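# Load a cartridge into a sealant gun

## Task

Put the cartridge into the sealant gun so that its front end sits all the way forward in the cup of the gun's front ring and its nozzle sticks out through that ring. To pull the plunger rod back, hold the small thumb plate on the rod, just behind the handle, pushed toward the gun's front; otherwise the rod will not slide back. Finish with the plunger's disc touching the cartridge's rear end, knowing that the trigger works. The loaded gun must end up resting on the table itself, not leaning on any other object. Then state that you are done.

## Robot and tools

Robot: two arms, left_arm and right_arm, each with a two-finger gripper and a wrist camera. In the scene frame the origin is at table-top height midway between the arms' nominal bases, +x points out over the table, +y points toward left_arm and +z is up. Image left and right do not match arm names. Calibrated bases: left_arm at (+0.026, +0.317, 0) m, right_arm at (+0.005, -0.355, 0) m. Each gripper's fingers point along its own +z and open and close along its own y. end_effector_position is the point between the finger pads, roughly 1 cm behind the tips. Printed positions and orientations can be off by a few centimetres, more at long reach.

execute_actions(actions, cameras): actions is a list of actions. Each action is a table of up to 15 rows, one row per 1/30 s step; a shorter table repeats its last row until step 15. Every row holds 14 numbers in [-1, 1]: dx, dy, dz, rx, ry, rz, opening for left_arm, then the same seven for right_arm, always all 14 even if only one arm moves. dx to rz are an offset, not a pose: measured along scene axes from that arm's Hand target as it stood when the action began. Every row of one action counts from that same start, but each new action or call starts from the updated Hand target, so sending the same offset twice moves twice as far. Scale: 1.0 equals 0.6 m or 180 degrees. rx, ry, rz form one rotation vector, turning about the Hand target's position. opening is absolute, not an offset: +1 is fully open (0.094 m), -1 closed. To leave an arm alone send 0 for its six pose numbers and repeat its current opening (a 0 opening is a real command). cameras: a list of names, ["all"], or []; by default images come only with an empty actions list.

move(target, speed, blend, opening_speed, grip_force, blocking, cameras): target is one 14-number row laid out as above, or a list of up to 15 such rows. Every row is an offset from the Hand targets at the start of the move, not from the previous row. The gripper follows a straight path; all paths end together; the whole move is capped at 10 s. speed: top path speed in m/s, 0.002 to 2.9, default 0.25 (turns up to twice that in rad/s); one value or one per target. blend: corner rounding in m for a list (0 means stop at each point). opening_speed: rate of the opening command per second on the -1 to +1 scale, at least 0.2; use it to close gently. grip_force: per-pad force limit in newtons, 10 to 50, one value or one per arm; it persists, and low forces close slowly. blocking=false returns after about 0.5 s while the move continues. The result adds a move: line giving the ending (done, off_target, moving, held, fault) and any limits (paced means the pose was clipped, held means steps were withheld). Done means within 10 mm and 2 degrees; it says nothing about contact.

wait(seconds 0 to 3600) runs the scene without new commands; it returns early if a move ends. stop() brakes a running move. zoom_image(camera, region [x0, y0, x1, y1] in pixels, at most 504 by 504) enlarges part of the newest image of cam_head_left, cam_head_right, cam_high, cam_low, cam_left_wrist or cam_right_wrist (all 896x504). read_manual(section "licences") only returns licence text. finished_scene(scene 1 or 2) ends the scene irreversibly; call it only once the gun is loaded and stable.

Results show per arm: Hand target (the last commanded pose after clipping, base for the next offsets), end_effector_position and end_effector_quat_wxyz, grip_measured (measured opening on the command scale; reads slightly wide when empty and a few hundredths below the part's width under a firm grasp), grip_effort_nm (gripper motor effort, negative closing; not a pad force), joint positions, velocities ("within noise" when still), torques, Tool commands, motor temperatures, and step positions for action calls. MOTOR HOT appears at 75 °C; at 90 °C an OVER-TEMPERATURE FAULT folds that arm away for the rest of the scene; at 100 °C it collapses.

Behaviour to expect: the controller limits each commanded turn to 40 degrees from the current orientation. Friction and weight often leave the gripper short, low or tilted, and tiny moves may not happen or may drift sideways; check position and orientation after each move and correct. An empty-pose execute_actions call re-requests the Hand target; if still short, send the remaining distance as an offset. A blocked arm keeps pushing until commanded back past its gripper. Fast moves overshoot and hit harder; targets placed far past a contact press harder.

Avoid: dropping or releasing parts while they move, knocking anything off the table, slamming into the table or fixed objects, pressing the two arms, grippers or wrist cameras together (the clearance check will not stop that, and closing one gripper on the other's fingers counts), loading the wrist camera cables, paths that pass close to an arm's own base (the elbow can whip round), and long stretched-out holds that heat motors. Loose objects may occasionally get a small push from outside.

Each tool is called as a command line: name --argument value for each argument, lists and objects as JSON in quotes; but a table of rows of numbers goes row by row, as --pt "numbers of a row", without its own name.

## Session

execute_actions --actions '[]'

Scene clock: 0.00 s.
left_arm: end_effector_position=(+0.4154, +0.3866, +0.0745) grip_measured=+1.000 grip_effort_nm=n/a end_effector_quat_wxyz=(+0.527, -0.088, +0.838, +0.109) | right_arm: end_effector_position=(+0.3945, -0.3740, +0.0856) grip_measured=+1.000 grip_effort_nm=n/a end_effector_quat_wxyz=(+0.574, +0.059, +0.816, -0.042)
Joint positions: left_arm=[0.043 1.559 0.416 0.7 -0.199 0.005 0.094] | right_arm=[0.023 1.55 0.342 0.86 0.155 0.056 0.094]
Joint velocities: within noise
Joint torques (N m): no reading
Motor temperatures (°C): left_arm=[23 30 29 23 22 22 23] | right_arm=[24 27 28 30 22 21 25]
Heat: left arm: 30 °C; right arm: 30 °C.
Hand target: left_arm +0.4176, +0.3868, +0.0784; +0.532, -0.089, +0.835, +0.109 | right_arm +0.3949, -0.3739, +0.0851; +0.572, +0.059, +0.817, -0.042
Tool commands: left_gripper/opening=+1.0 right_gripper/opening=+1.0
camera_calibration:
cam_left_wrist: T_world_to_cam=[[0.27707, -0.95884, -0.06209, 0.25836], [-0.70283, -0.15818, -0.69355, 0.4473], [0.65518, 0.2358, -0.71773, -0.22243]] pos_world=[0.38853, 0.37093, 0.16662]
cam_right_wrist: T_world_to_cam=[[-0.11429, -0.9918, 0.05722, -0.3374], [-0.63026, 0.02787, -0.77588, 0.37113], [0.76792, -0.12474, -0.62828, -0.21419]] pos_world=[0.35983, -0.37169, 0.17268]

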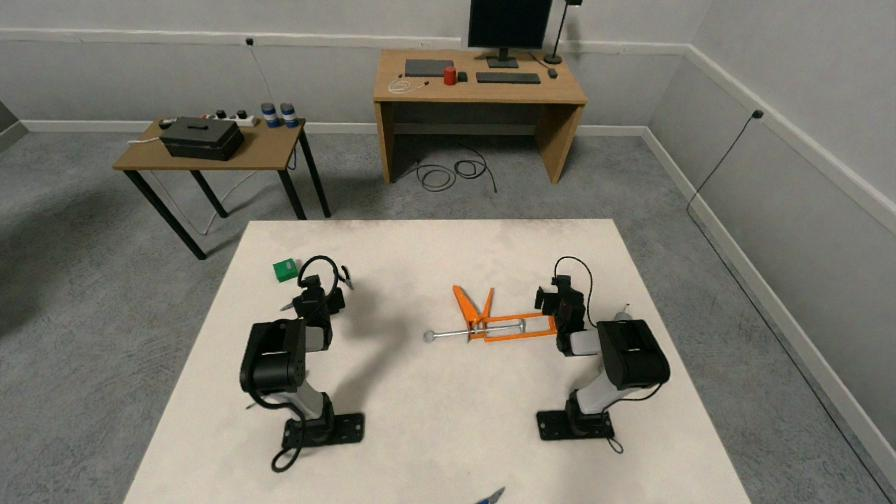

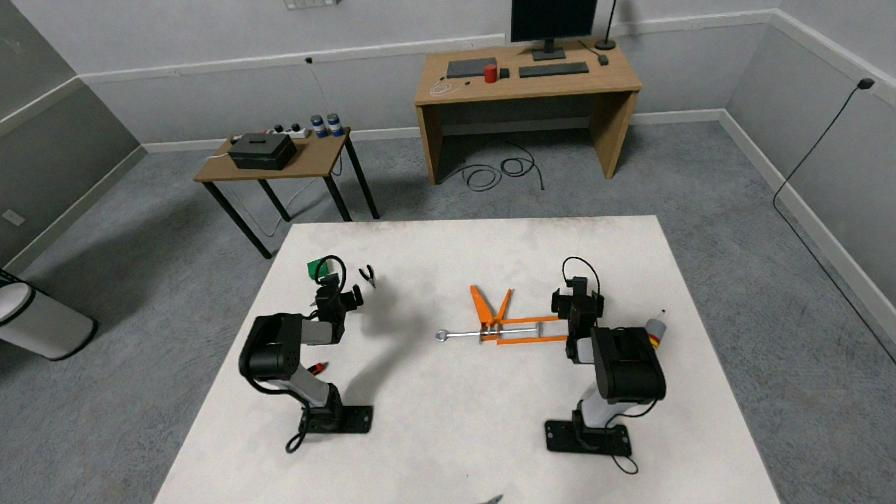

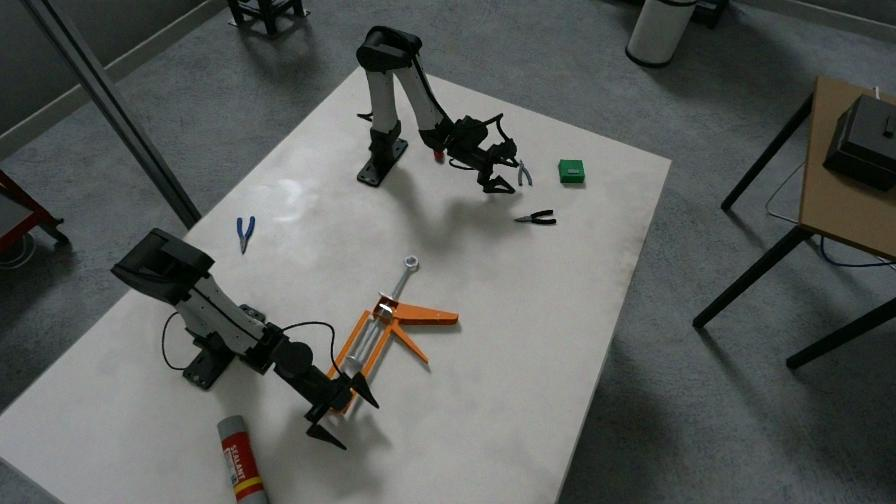

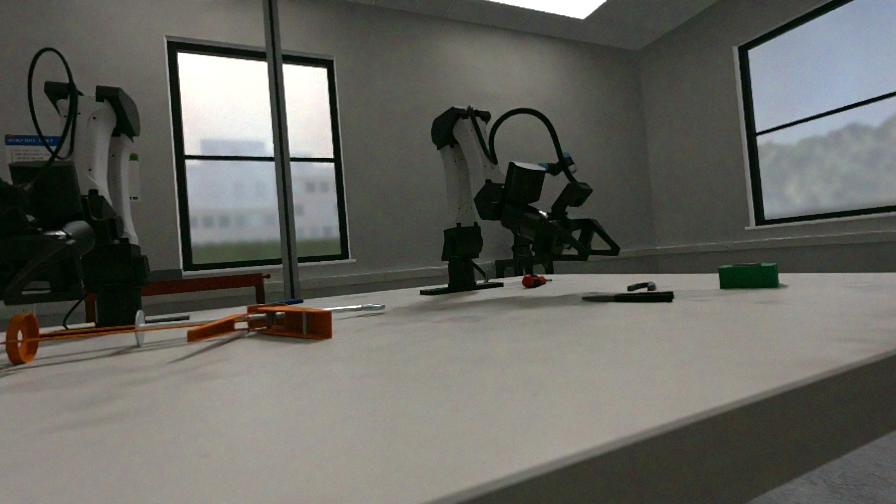

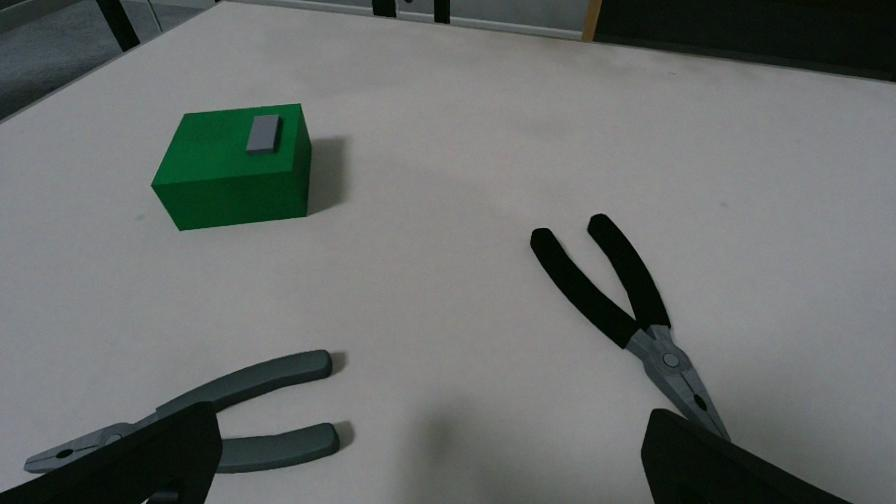

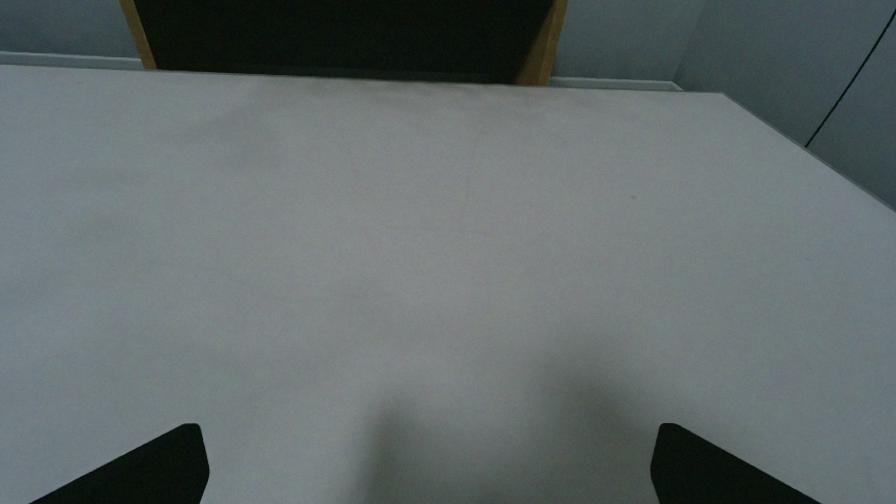

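zoom_image --camera "cam_head_right" --region '[420, 260, 700, 420]'

zoom_image --camera "cam_high" --region '[200, 240, 480, 504]'

zoom_image --camera "cam_head_left" --region '[420, 260, 700, 420]'

Scaled by 1.800 from the camera's image (finer frame: 1280x720).

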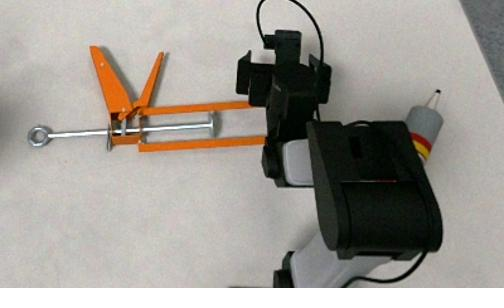

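Scaled by 1.800 from the camera's image (finer frame: 1280x720).

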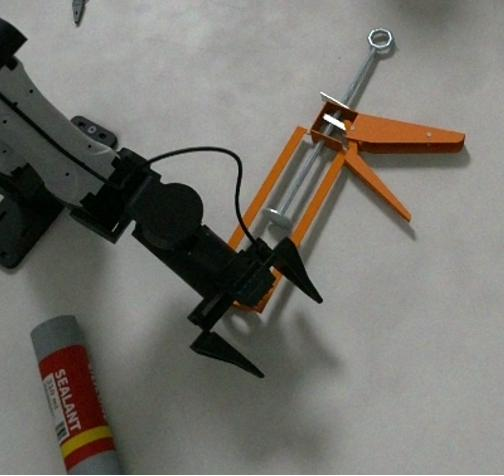

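Scaled by 1.800 from the camera's image (finer frame: 1280x720).

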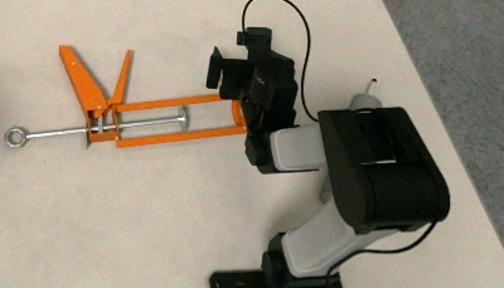

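move --pt "-0.1375 -0.2405 0.08 0.0128 0.0495 -0.2611 0.3 -0.104 0.2115 0.08 0.0075 0.1946 0.0297 0.83" --pt "-0.275 -0.481 0.0 0.0256 0.099 -0.5222 0.3 -0.208 0.423 0.125 0.0149 0.3891 0.0594 0.83" --speed 0.35 --blend '[0.05, 0]' --cameras '["all"]'

Scene clock: 14.17 s.
left_arm: end_effector_position=(+0.2486, +0.1049, +0.0705) grip_measured=+0.303 grip_effort_nm=-0.15 end_effector_quat_wxyz=(+0.314, +0.572, +0.709, -0.268) | right_arm: end_effector_position=(+0.2713, -0.1257, +0.1630) grip_measured=+0.832 grip_effort_nm=-0.10 end_effector_quat_wxyz=(+0.013, -0.037, +0.999, +0.000)
Joint positions: left_arm=[-0.445 1.322 0.578 -0.264 0.679 0.756 0.061] | right_arm=[0.722 1.87 1.809 -1.489 0.016 0.646 0.086]
Joint torques (N m): left_arm=[-0.99 -4.08 9.03 1.55 0.59 0.08] | right_arm=[0.64 -8.58 9.91 0.16 -0.05 0.18]
Heat: left arm: 31 °C; right arm: 33 °C.
Hand target: left_arm +0.2526, +0.0982, +0.0784; +0.324, +0.582, +0.694, -0.273 | right_arm +0.2701, -0.1202, +0.1602; +0.001, -0.035, +0.999, +0.000
Off the commanded pose: left_arm 0.011 m, 2 deg | right_arm 0.006 m, 1 deg.
move: off_target (left_arm)
cam_left_wrist: T_world_to_cam=[[-0.97396, -0.22264, 0.04289, 0.26058], [-0.21673, 0.8586, -0.46459, 0.03897], [0.06661, -0.46178, -0.88449, 0.1817]] pos_world=[0.25014, 0.10846, 0.16764]
cam_right_wrist: T_world_to_cam=[[0.13659, -0.9906, -0.00693, -0.16704], [-0.94355, -0.13222, 0.30368, 0.2356], [-0.30174, -0.03494, -0.95275, 0.31441]] pos_world=[0.33998, -0.12333, 0.22685]

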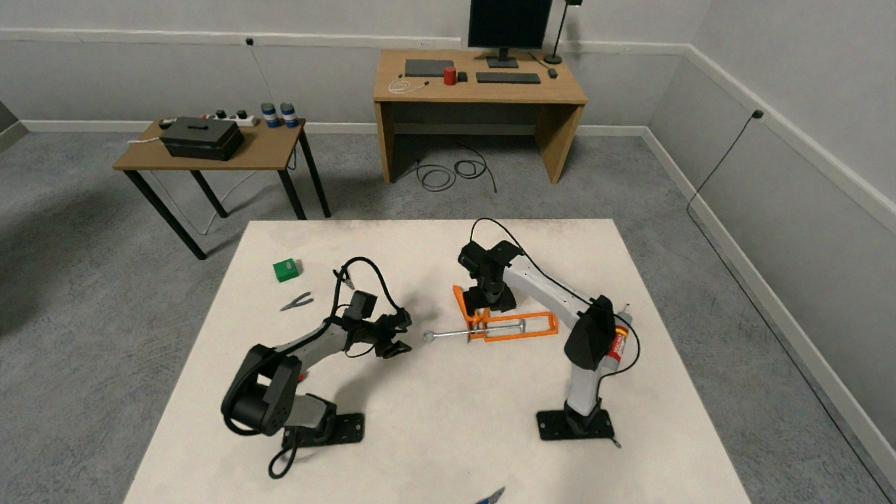

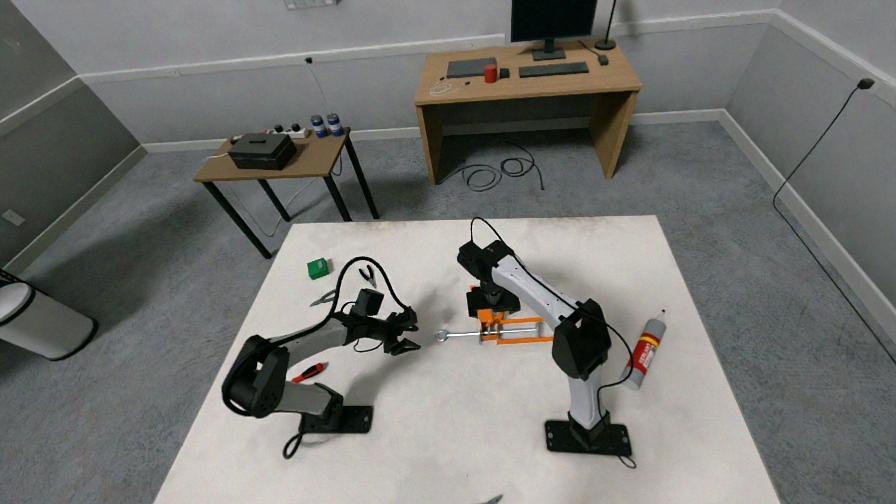

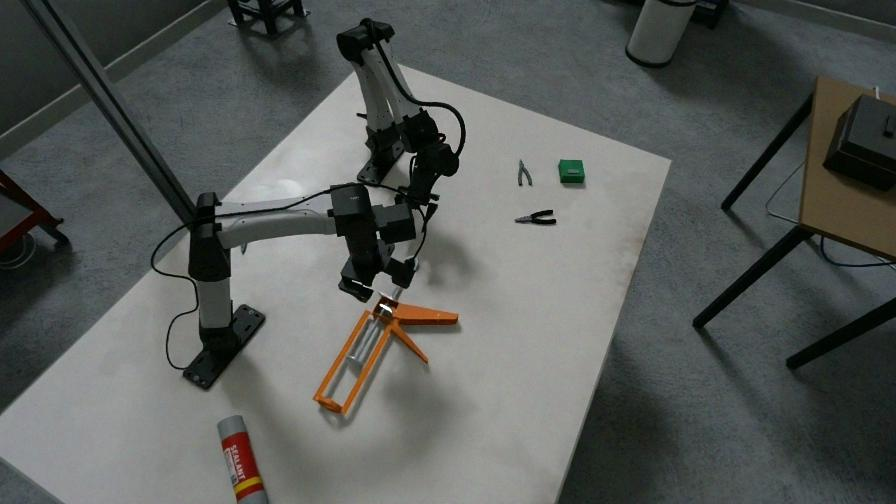

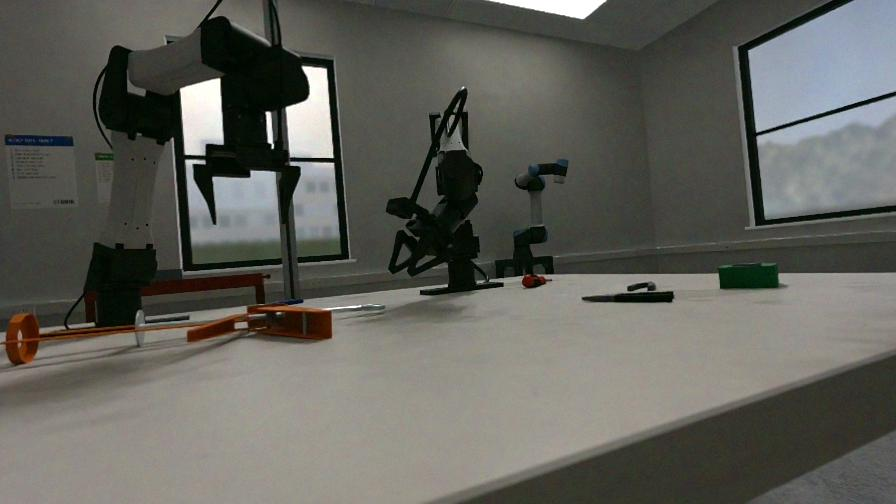

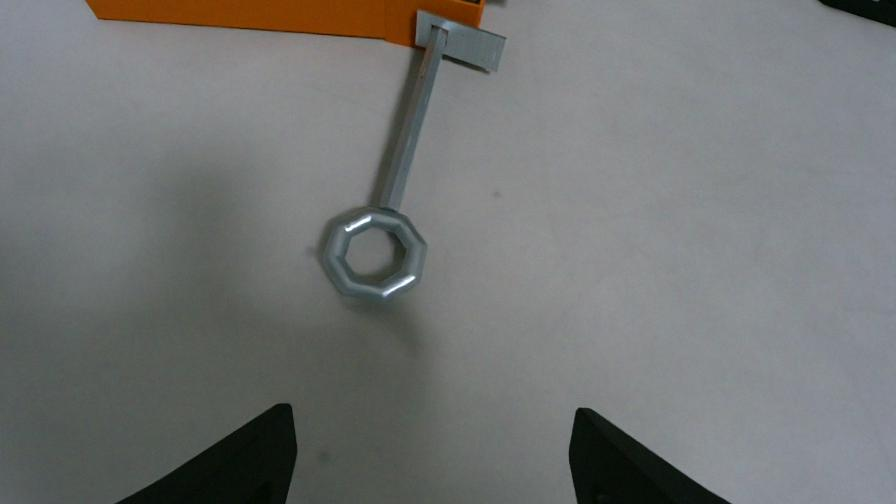

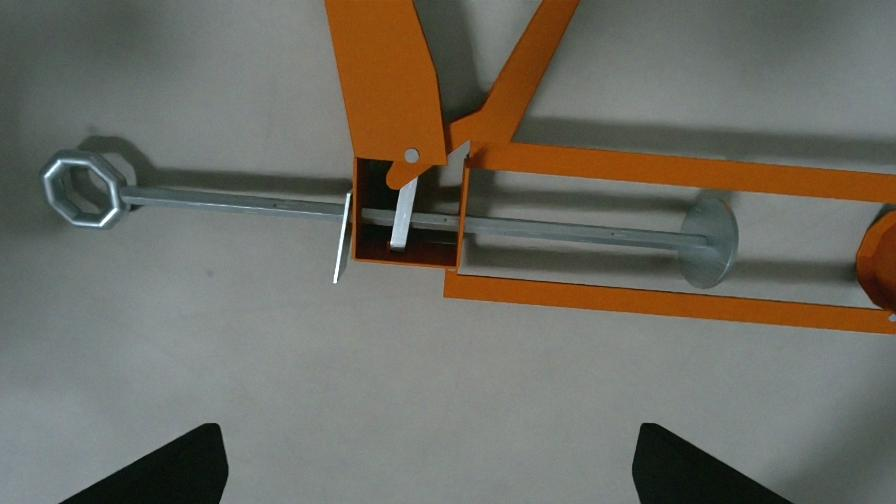

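move --pt "0.0545 -0.0608 -0.0493 0 0 0 0.3 0.0098 0.0337 -0.1587 0 0 0 0.83" --speed 0.2 --cameras '["cam_left_wrist", "cam_right_wrist"]'

Scene clock: 17.87 s.
left_arm: end_effector_position=(+0.2751, +0.0681, +0.0437) grip_measured=+0.303 grip_effort_nm=-0.15 end_effector_quat_wxyz=(+0.310, +0.579, +0.700, -0.280) | right_arm: end_effector_position=(+0.2803, -0.1034, +0.0773) grip_measured=+0.832 grip_effort_nm=-0.10 end_effector_quat_wxyz=(+0.014, -0.036, +0.999, +0.003)
Joint positions: left_arm=[-0.522 1.577 0.654 -0.051 0.666 0.696 0.061] | right_arm=[0.751 1.945 1.57 -1.17 0.014 0.676 0.086]
Joint torques (N m): left_arm=[-0.99 -6.01 8.32 1.83 0.26 -0.1] | right_arm=[0.83 -9.8 5.98 0.51 -0.03 0.18]
Heat: left arm: 31 °C; right arm: 32 °C.
Hand target: left_arm +0.2853, +0.0618, +0.0488; +0.324, +0.582, +0.694, -0.273 | right_arm +0.2759, -0.0999, +0.0649; +0.000, -0.035, +0.999, +0.000
Off the commanded pose: left_arm 0.013 m, 2 deg | right_arm 0.013 m, 2 deg.
move: off_target (left_arm, right_arm)
cam_left_wrist: T_world_to_cam=[[-0.9798, -0.19232, 0.05487, 0.27829], [-0.19517, 0.85953, -0.47235, 0.05832], [0.04368, -0.47352, -0.8797, 0.14614]] pos_world=[0.27767, 0.07259, 0.14083]
cam_right_wrist: T_world_to_cam=[[0.13479, -0.99081, -0.01156, -0.14598], [-0.94424, -0.13197, 0.30165, 0.27343], [-0.30041, -0.02974, -0.95335, 0.23644]] pos_world=[0.34888, -0.10152, 0.14124]

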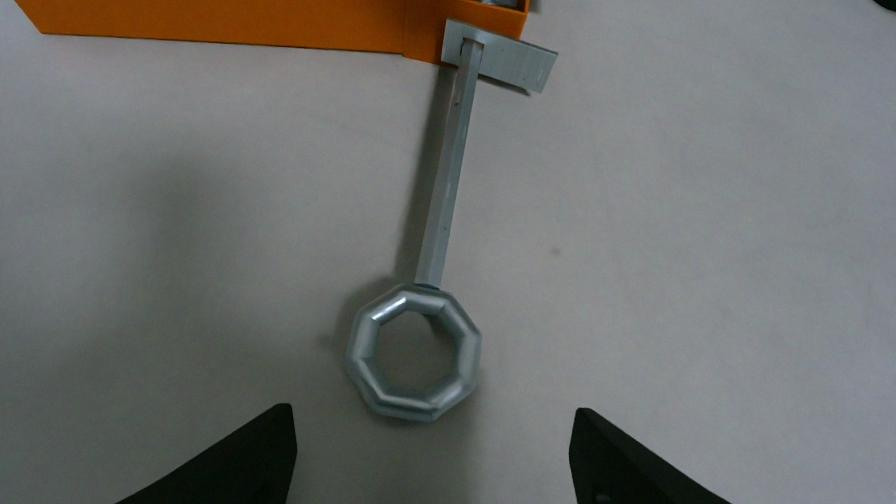

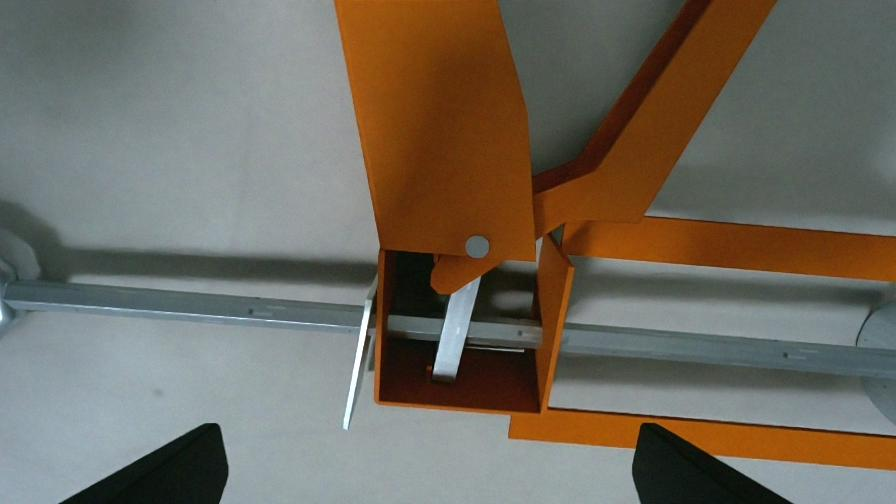

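move --pt "0.012 -0.0422 -0.0363 0 0 0 0.3 -0.0033 -0.007 -0.0598 0 0 0 0.83" --pt "0.012 -0.0422 -0.0363 0 0 0 -0.45 -0.0033 -0.007 -0.0598 0 0 0 0.83" --speed 0.12 --opening_speed 1.0 --cameras '["cam_left_wrist", "cam_right_wrist", "cam_high"]'

zoom_image --camera "cam_high" --region '[330, 230, 450, 350]'

Scene clock: 20.87 s.
left_arm: end_effector_position=(+0.2838, +0.0433, +0.0231) grip_measured=-0.221 grip_effort_nm=-1.04 end_effector_quat_wxyz=(+0.312, +0.580, +0.699, -0.277) | right_arm: end_effector_position=(+0.2789, -0.1047, +0.0424) grip_measured=+0.832 grip_effort_nm=-0.10 end_effector_quat_wxyz=(+0.016, -0.036, +0.999, +0.004)
Joint positions: left_arm=[-0.589 1.708 0.678 0.099 0.622 0.63 0.037] | right_arm=[0.751 1.961 1.45 -1.031 0.014 0.676 0.086]
Joint torques (N m): left_arm=[-1.02 -6.91 7.83 1.94 0.3 -0.11] | right_arm=[0.42 -9.68 5.64 0.52 -0.03 0.14]
Heat: left arm: 31 °C; right arm: 32 °C.
Hand target: left_arm +0.2924, +0.0364, +0.0269; +0.324, +0.582, +0.694, -0.273 | right_arm +0.2739, -0.1041, +0.0290; +0.000, -0.035, +0.999, +0.000
Off the commanded pose: left_arm 0.012 m, 2 deg | right_arm 0.014 m, 2 deg.
move: off_target (left_arm, right_arm); target 2's new opening was sent with left_arm's hand 0.013 m and 2 deg from that target
cam_left_wrist: T_world_to_cam=[[-0.97988, -0.19359, 0.04856, 0.28349], [-0.19334, 0.86023, -0.47183, 0.07102], [0.04958, -0.47173, -0.88035, 0.11426]] pos_world=[0.28586, 0.04768, 0.12033]
cam_right_wrist: T_world_to_cam=[[0.13482, -0.99077, -0.01414, -0.14737], [-0.94525, -0.13288, 0.29805, 0.28268], [-0.29718, -0.02681, -0.95444, 0.20228]] pos_world=[0.34719, -0.10302, 0.10673]
Images, in order (width x height): cam_high 896x504, cam_left_wrist 896x504, cam_right_wrist 896x504.

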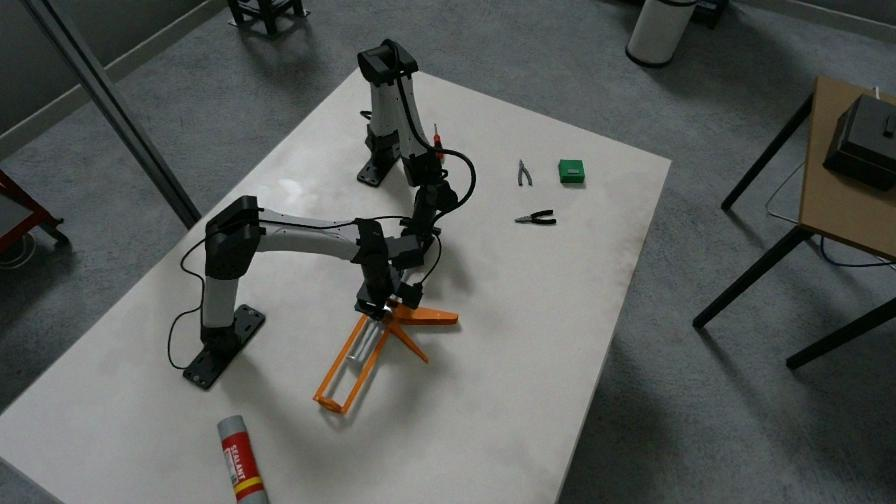

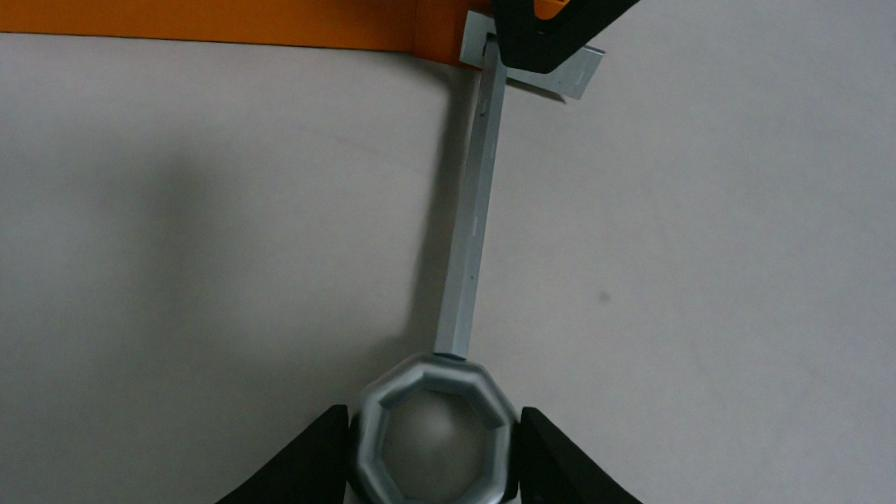

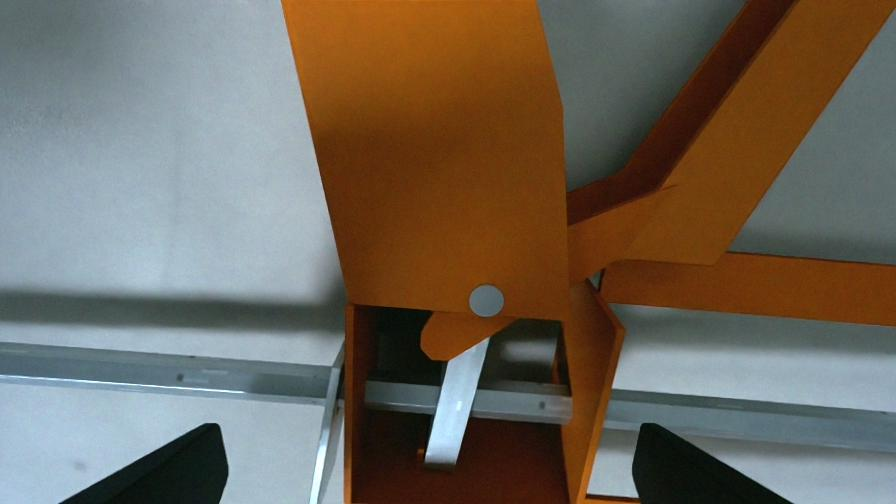

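Scaled by 4.200 from the camera's image (finer frame: 1280x720).

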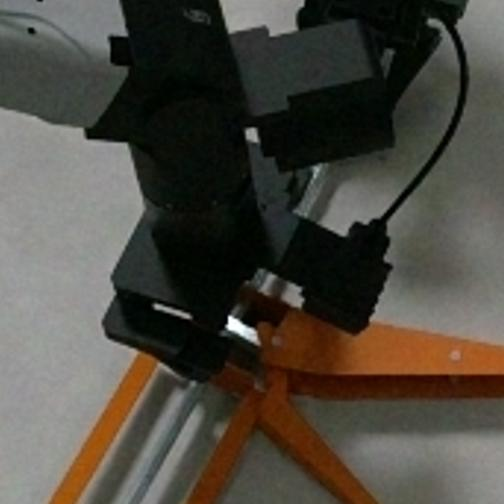

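move --pt "0 0 0 0 0 0 -0.45 -0.0033 -0.0075 -0.0107 0 0 0 0.83" --pt "0 0 0 0 0 0 -0.45 -0.0033 -0.0075 -0.0107 0 0 0 0.0" --speed 0.08 --opening_speed 0.6 --cameras '["cam_left_wrist", "cam_right_wrist", "cam_high"]'

zoom_image --camera "cam_high" --region '[330, 230, 450, 350]'

Scene clock: 23.73 s.
left_arm: end_effector_position=(+0.2838, +0.0433, +0.0231) grip_measured=-0.221 grip_effort_nm=-1.04 end_effector_quat_wxyz=(+0.312, +0.580, +0.699, -0.277) | right_arm: end_effector_position=(+0.2762, -0.1089, +0.0355) grip_measured=+0.110 grip_effort_nm=-0.98 end_effector_quat_wxyz=(+0.013, -0.036, +0.999, -0.001)
Joint positions: left_arm=[-0.589 1.708 0.678 0.099 0.622 0.63 0.037] | right_arm=[0.749 1.961 1.421 -1.013 0.019 0.674 0.052]
Joint torques (N m): left_arm=[-0.98 -6.93 7.8 1.94 0.29 -0.1] | right_arm=[-0.02 -10.33 4.55 0.63 -0.08 0.11]
Heat: left arm: 32 °C; right arm: 32 °C.
Hand target: left_arm +0.2924, +0.0364, +0.0269; +0.324, +0.582, +0.694, -0.273 | right_arm +0.2721, -0.1087, +0.0226; +0.000, -0.035, +0.999, +0.000
Off the commanded pose: left_arm 0.012 m, 2 deg | right_arm 0.014 m, 1 deg.
move: off_target (right_arm); target 2's new opening was sent with right_arm's hand 0.014 m and 2 deg from that target
cam_left_wrist: T_world_to_cam=[[-0.97988, -0.19359, 0.04856, 0.28349], [-0.19334, 0.86023, -0.47183, 0.07102], [0.04958, -0.47173, -0.88035, 0.11426]] pos_world=[0.28586, 0.04768, 0.12033]
cam_right_wrist: T_world_to_cam=[[0.13586, -0.99072, -0.00396, -0.15191], [-0.9436, -0.13061, 0.30424, 0.2813], [-0.30194, -0.03759, -0.95259, 0.19478]] pos_world=[0.34488, -0.10644, 0.09935]
Images, in order (width x height): cam_high 896x504, cam_left_wrist 896x504, cam_right_wrist 896x504.

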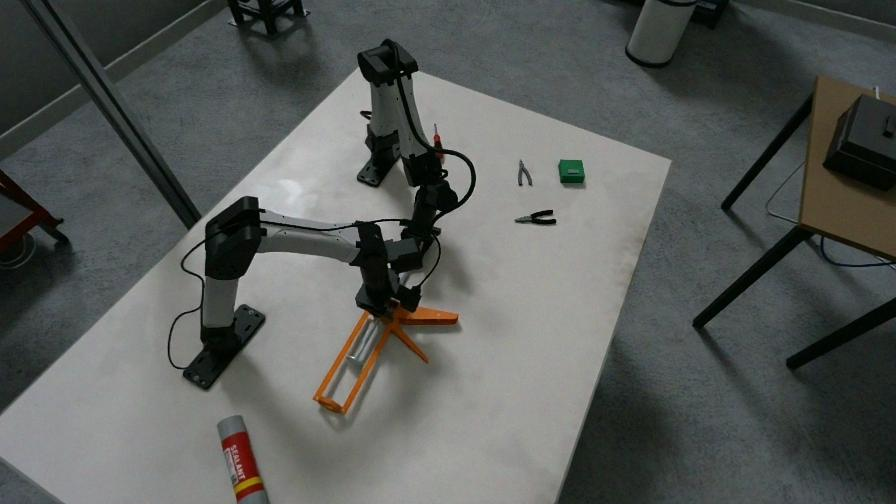

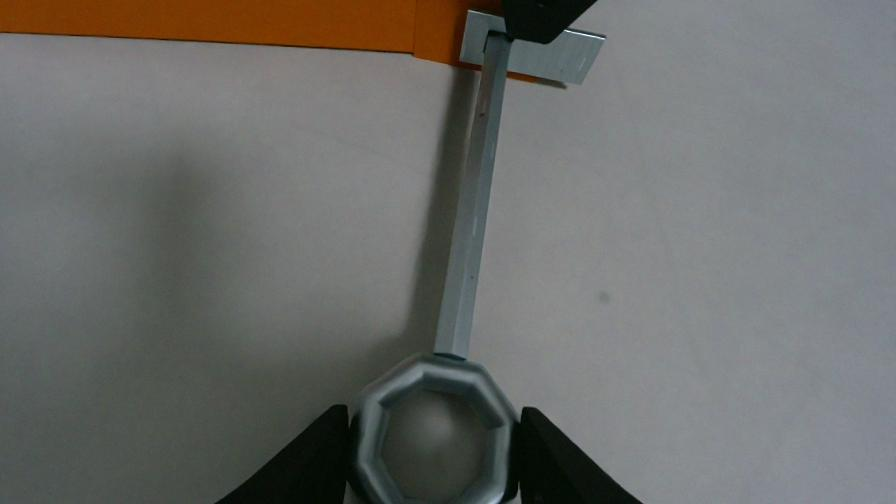

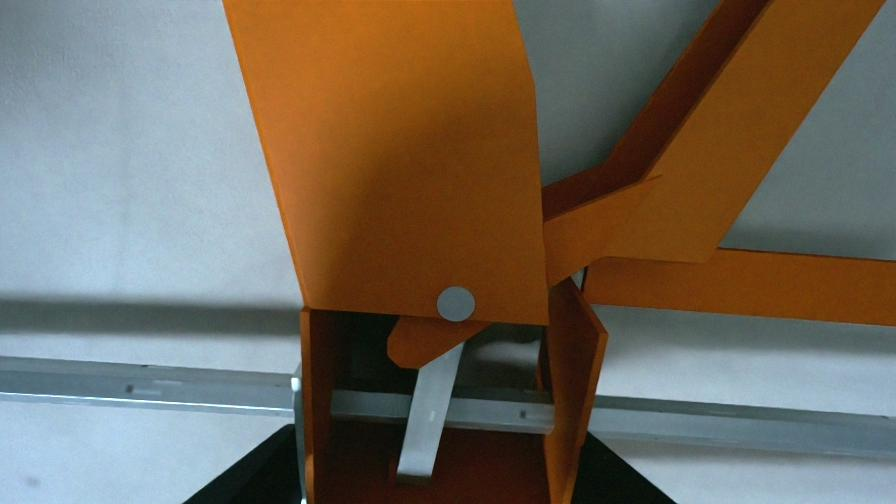

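Scaled by 4.200 from the camera's image (finer frame: 1280x720).

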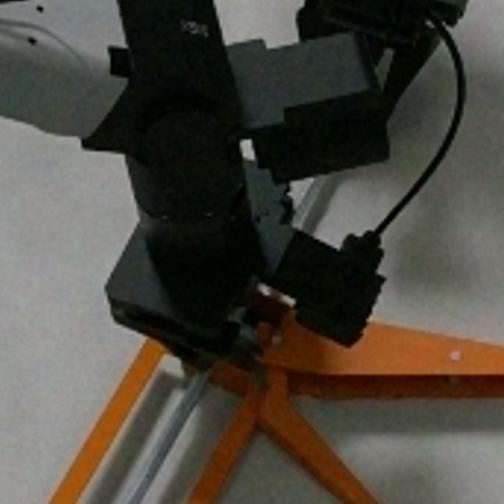

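move --pt "-0.0083 0.1667 0 0 0 0 -0.45 0 0 0 0 0 0 0.0" --speed 0.08 --cameras '["cam_left_wrist", "cam_right_wrist", "cam_high"]'

zoom_image --camera "cam_high" --region '[310, 260, 450, 420]'

Scene clock: 26.07 s.
left_arm: end_effector_position=(+0.2822, +0.1183, +0.0274) grip_measured=-0.224 grip_effort_nm=-1.04 end_effector_quat_wxyz=(+0.325, +0.578, +0.685, -0.303) | right_arm: end_effector_position=(+0.2821, -0.0720, +0.0420) grip_measured=+0.043 grip_effort_nm=-1.01 end_effector_quat_wxyz=(+0.038, -0.043, +0.996, +0.061)
Joint positions: left_arm=[-0.297 1.633 0.612 -0.105 0.836 0.95 0.036] | right_arm=[0.782 1.956 1.432 -0.907 -0.039 0.696 0.049]
Joint torques (N m): left_arm=[3.67 -10.37 5.22 0.69 0.09 0.43] | right_arm=[-2.71 -10.14 4.62 -0.3 0.5 -0.11]
Heat: left arm: 32 °C; right arm: 32 °C.
Hand target: left_arm +0.2875, +0.1365, +0.0270; +0.324, +0.582, +0.694, -0.273 | right_arm +0.2720, -0.1086, +0.0226; +0.000, -0.035, +0.999, +0.000
Off the commanded pose: left_arm 0.019 m, 4 deg | right_arm 0.043 m, 8 deg.
move: off_target (left_arm)
cam_left_wrist: T_world_to_cam=[[-0.98369, -0.16861, 0.06259, 0.29392], [-0.17623, 0.83407, -0.52275, 0.00793], [0.03594, -0.52526, -0.85018, 0.16274]] pos_world=[0.28467, 0.12842, 0.12411]
cam_right_wrist: T_world_to_cam=[[0.15342, -0.98055, -0.12243, -0.11541], [-0.95378, -0.17934, 0.24114, 0.29179], [-0.25841, 0.07977, -0.96274, 0.20076]] pos_world=[0.34788, -0.07685, 0.10879]
Images, in order (width x height): cam_high 896x504, cam_left_wrist 896x504, cam_right_wrist 896x504.

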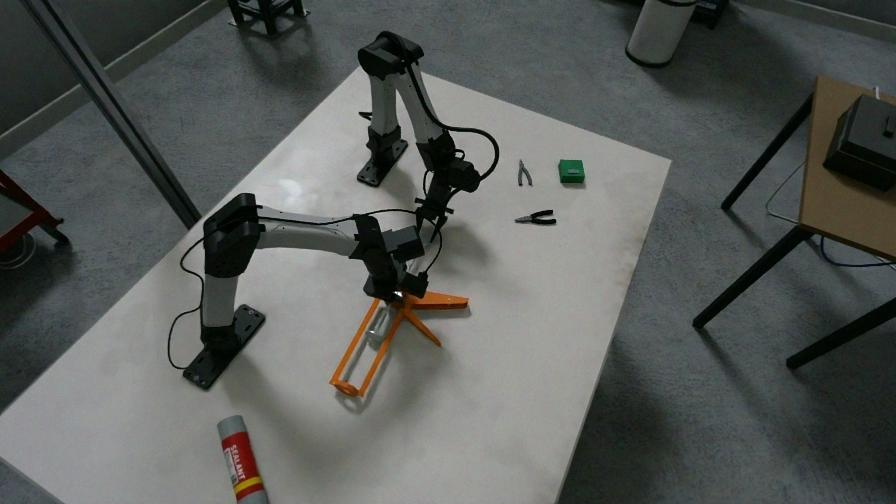

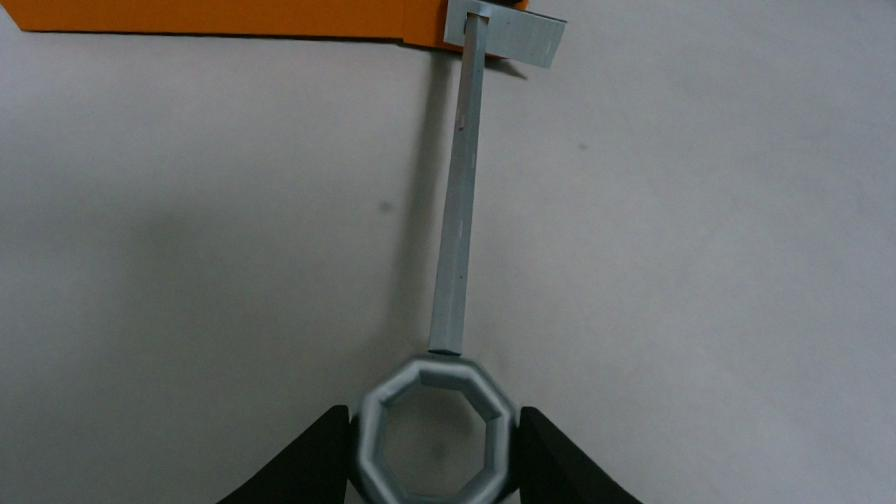

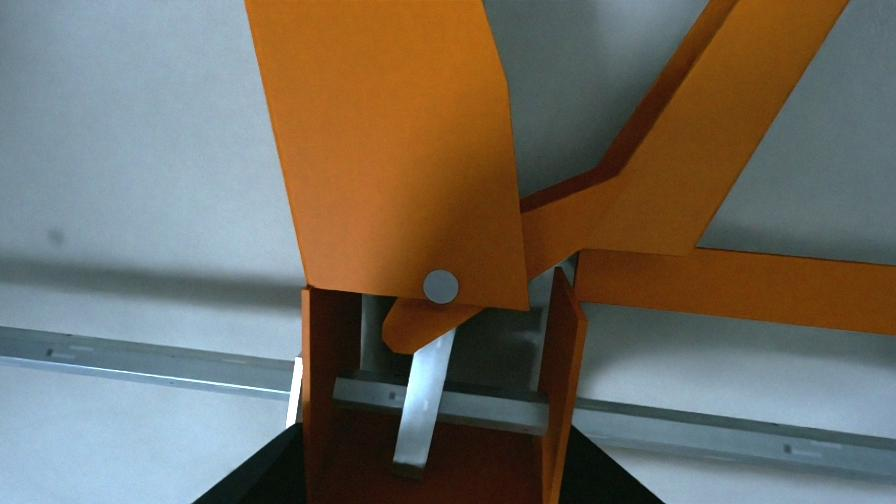

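Scaled by 3.150 from the camera's image (finer frame: 1280x720).

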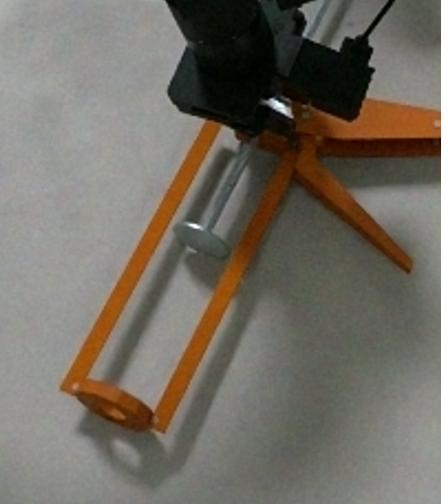

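move --pt "0 0.0667 -0.0083 0 0 0 -0.45 0 -0.0583 0 0 0 0 0.0" --speed 0.08 --cameras '["cam_right_wrist", "cam_high"]'

zoom_image --camera "cam_high" --region '[310, 260, 450, 420]'

Scene clock: 28.07 s.
left_arm: end_effector_position=(+0.2760, +0.1389, +0.0448) grip_measured=-0.226 grip_effort_nm=-1.04 end_effector_quat_wxyz=(+0.358, +0.576, +0.648, -0.346) | right_arm: end_effector_position=(+0.2834, -0.0582, +0.0541) grip_measured=+0.043 grip_effort_nm=-1.02 end_effector_quat_wxyz=(+0.061, -0.056, +0.990, +0.115)
Joint positions: left_arm=[-0.165 1.626 0.623 -0.247 1.011 1.157 0.036] | right_arm=[0.782 1.895 1.374 -0.806 -0.091 0.677 0.049]
Joint torques (N m): left_arm=[6.72 -8.65 5.07 0.13 -0.97 0.62] | right_arm=[-8.02 -11.18 1.18 -0.95 0.88 -0.53]
Heat: left arm: 33 °C; right arm: 32 °C.
Hand target: left_arm +0.2875, +0.1765, +0.0220; +0.324, +0.582, +0.694, -0.273 | right_arm +0.2721, -0.1436, +0.0226; +0.000, -0.035, +0.999, +0.000
Off the commanded pose: left_arm 0.045 m, 11 deg | right_arm 0.092 m, 15 deg.
move: off_target (left_arm, right_arm)
cam_right_wrist: T_world_to_cam=[[0.18847, -0.95701, -0.22046, -0.10374], [-0.95686, -0.22948, 0.17819, 0.29387], [-0.22112, 0.17737, -0.95898, 0.20648]] pos_world=[0.34641, -0.06847, 0.12278]
Images, in order (width x height): cam_high 896x504, cam_right_wrist 896x504.

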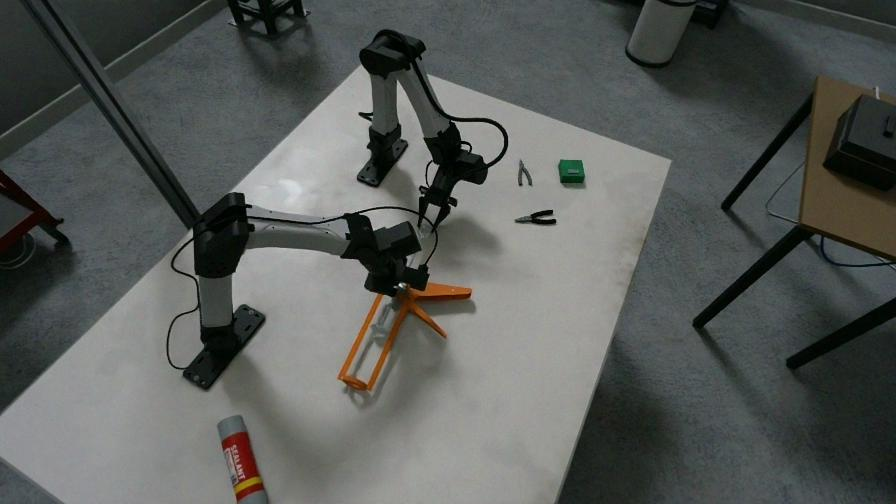

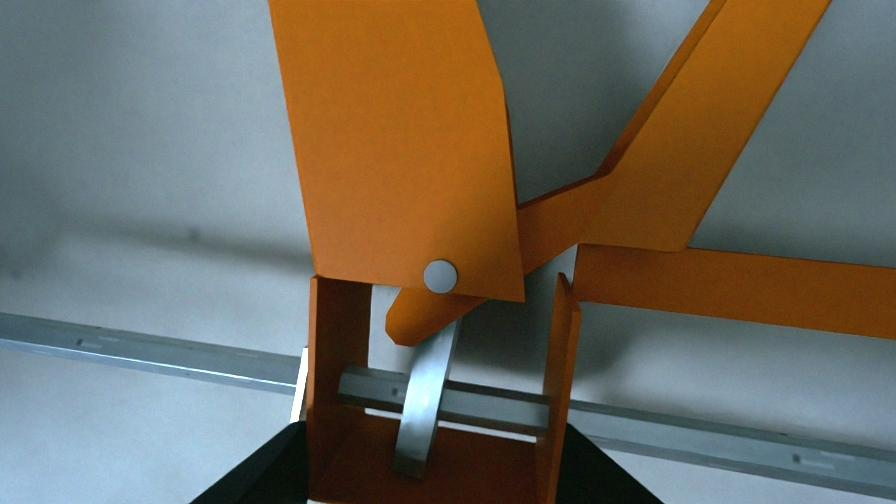

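Scaled by 3.150 from the camera's image (finer frame: 1280x720).

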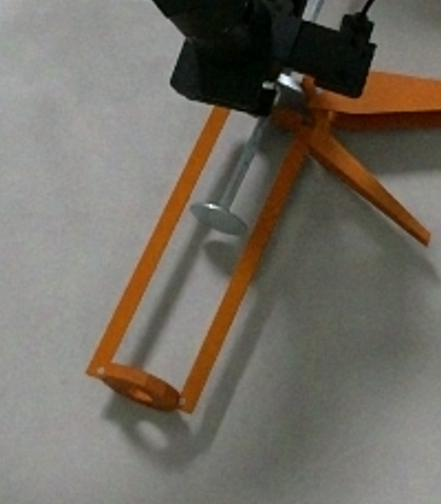

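move --pt "-0.0042 -0.0858 0 0 0 0 -0.45 0 0.1127 0 0 0 0 0.0" --speed 0.08 --cameras '["cam_right_wrist", "cam_high"]'

zoom_image --camera "cam_high" --region '[310, 240, 450, 400]'

Scene clock: 30.87 s.
left_arm: end_effector_position=(+0.2754, +0.1281, +0.0195) grip_measured=-0.226 grip_effort_nm=-1.04 end_effector_quat_wxyz=(+0.307, +0.595, +0.689, -0.278) | right_arm: end_effector_position=(+0.2827, -0.0586, +0.0396) grip_measured=+0.041 grip_effort_nm=-1.01 end_effector_quat_wxyz=(+0.030, -0.060, +0.996, +0.057)
Joint positions: left_arm=[-0.294 1.612 0.603 -0.168 0.78 1.014 0.036] | right_arm=[0.803 2.011 1.504 -0.942 -0.043 0.683 0.049]
Joint torques (N m): left_arm=[-0.66 -6.76 4.89 1.95 0.5 -0.55] | right_arm=[0.9 -8.68 8.5 -0.28 0.6 0.6]
Heat: left arm: 33 °C; right arm: 31 °C.
Hand target: left_arm +0.2849, +0.1250, +0.0220; +0.324, +0.582, +0.694, -0.273 | right_arm +0.2720, -0.0760, +0.0226; +0.000, -0.035, +0.999, +0.000
Off the commanded pose: left_arm 0.010 m, 3 deg | right_arm 0.027 m, 8 deg.
move: off_target (left_arm, right_arm)
cam_right_wrist: T_world_to_cam=[[0.18536, -0.97602, -0.1141, -0.11166], [-0.94371, -0.20918, 0.25623, 0.29006], [-0.27396, 0.06019, -0.95986, 0.20073]] pos_world=[0.34942, -0.06039, 0.10561]
Images, in order (width x height): cam_high 896x504, cam_right_wrist 896x504.

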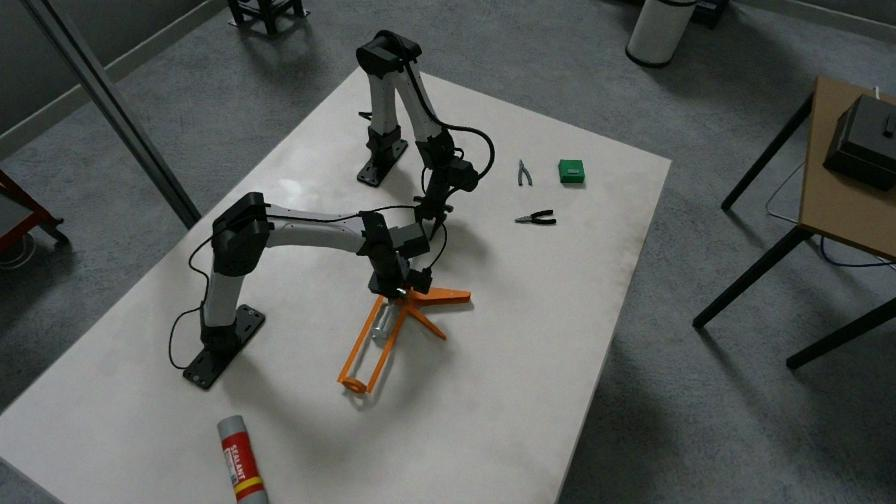

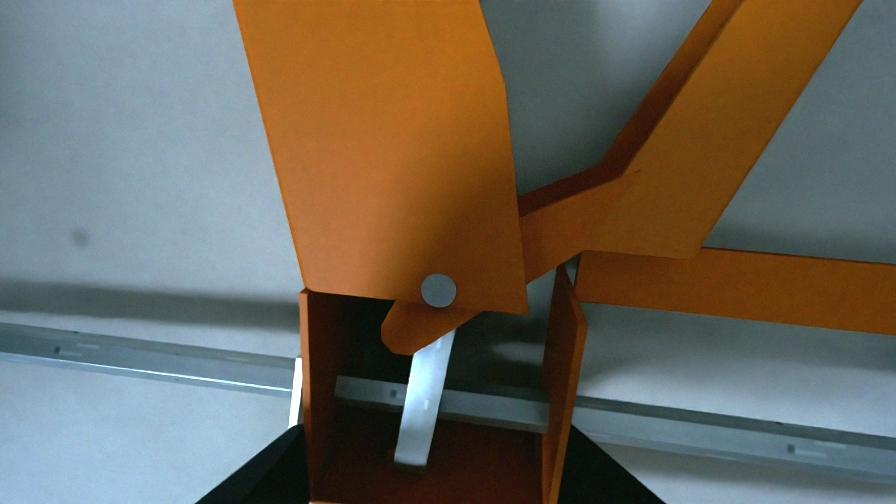

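Scaled by 3.150 from the camera's image (finer frame: 1280x720).

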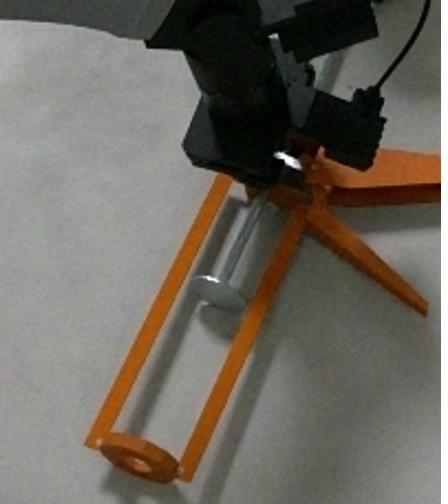

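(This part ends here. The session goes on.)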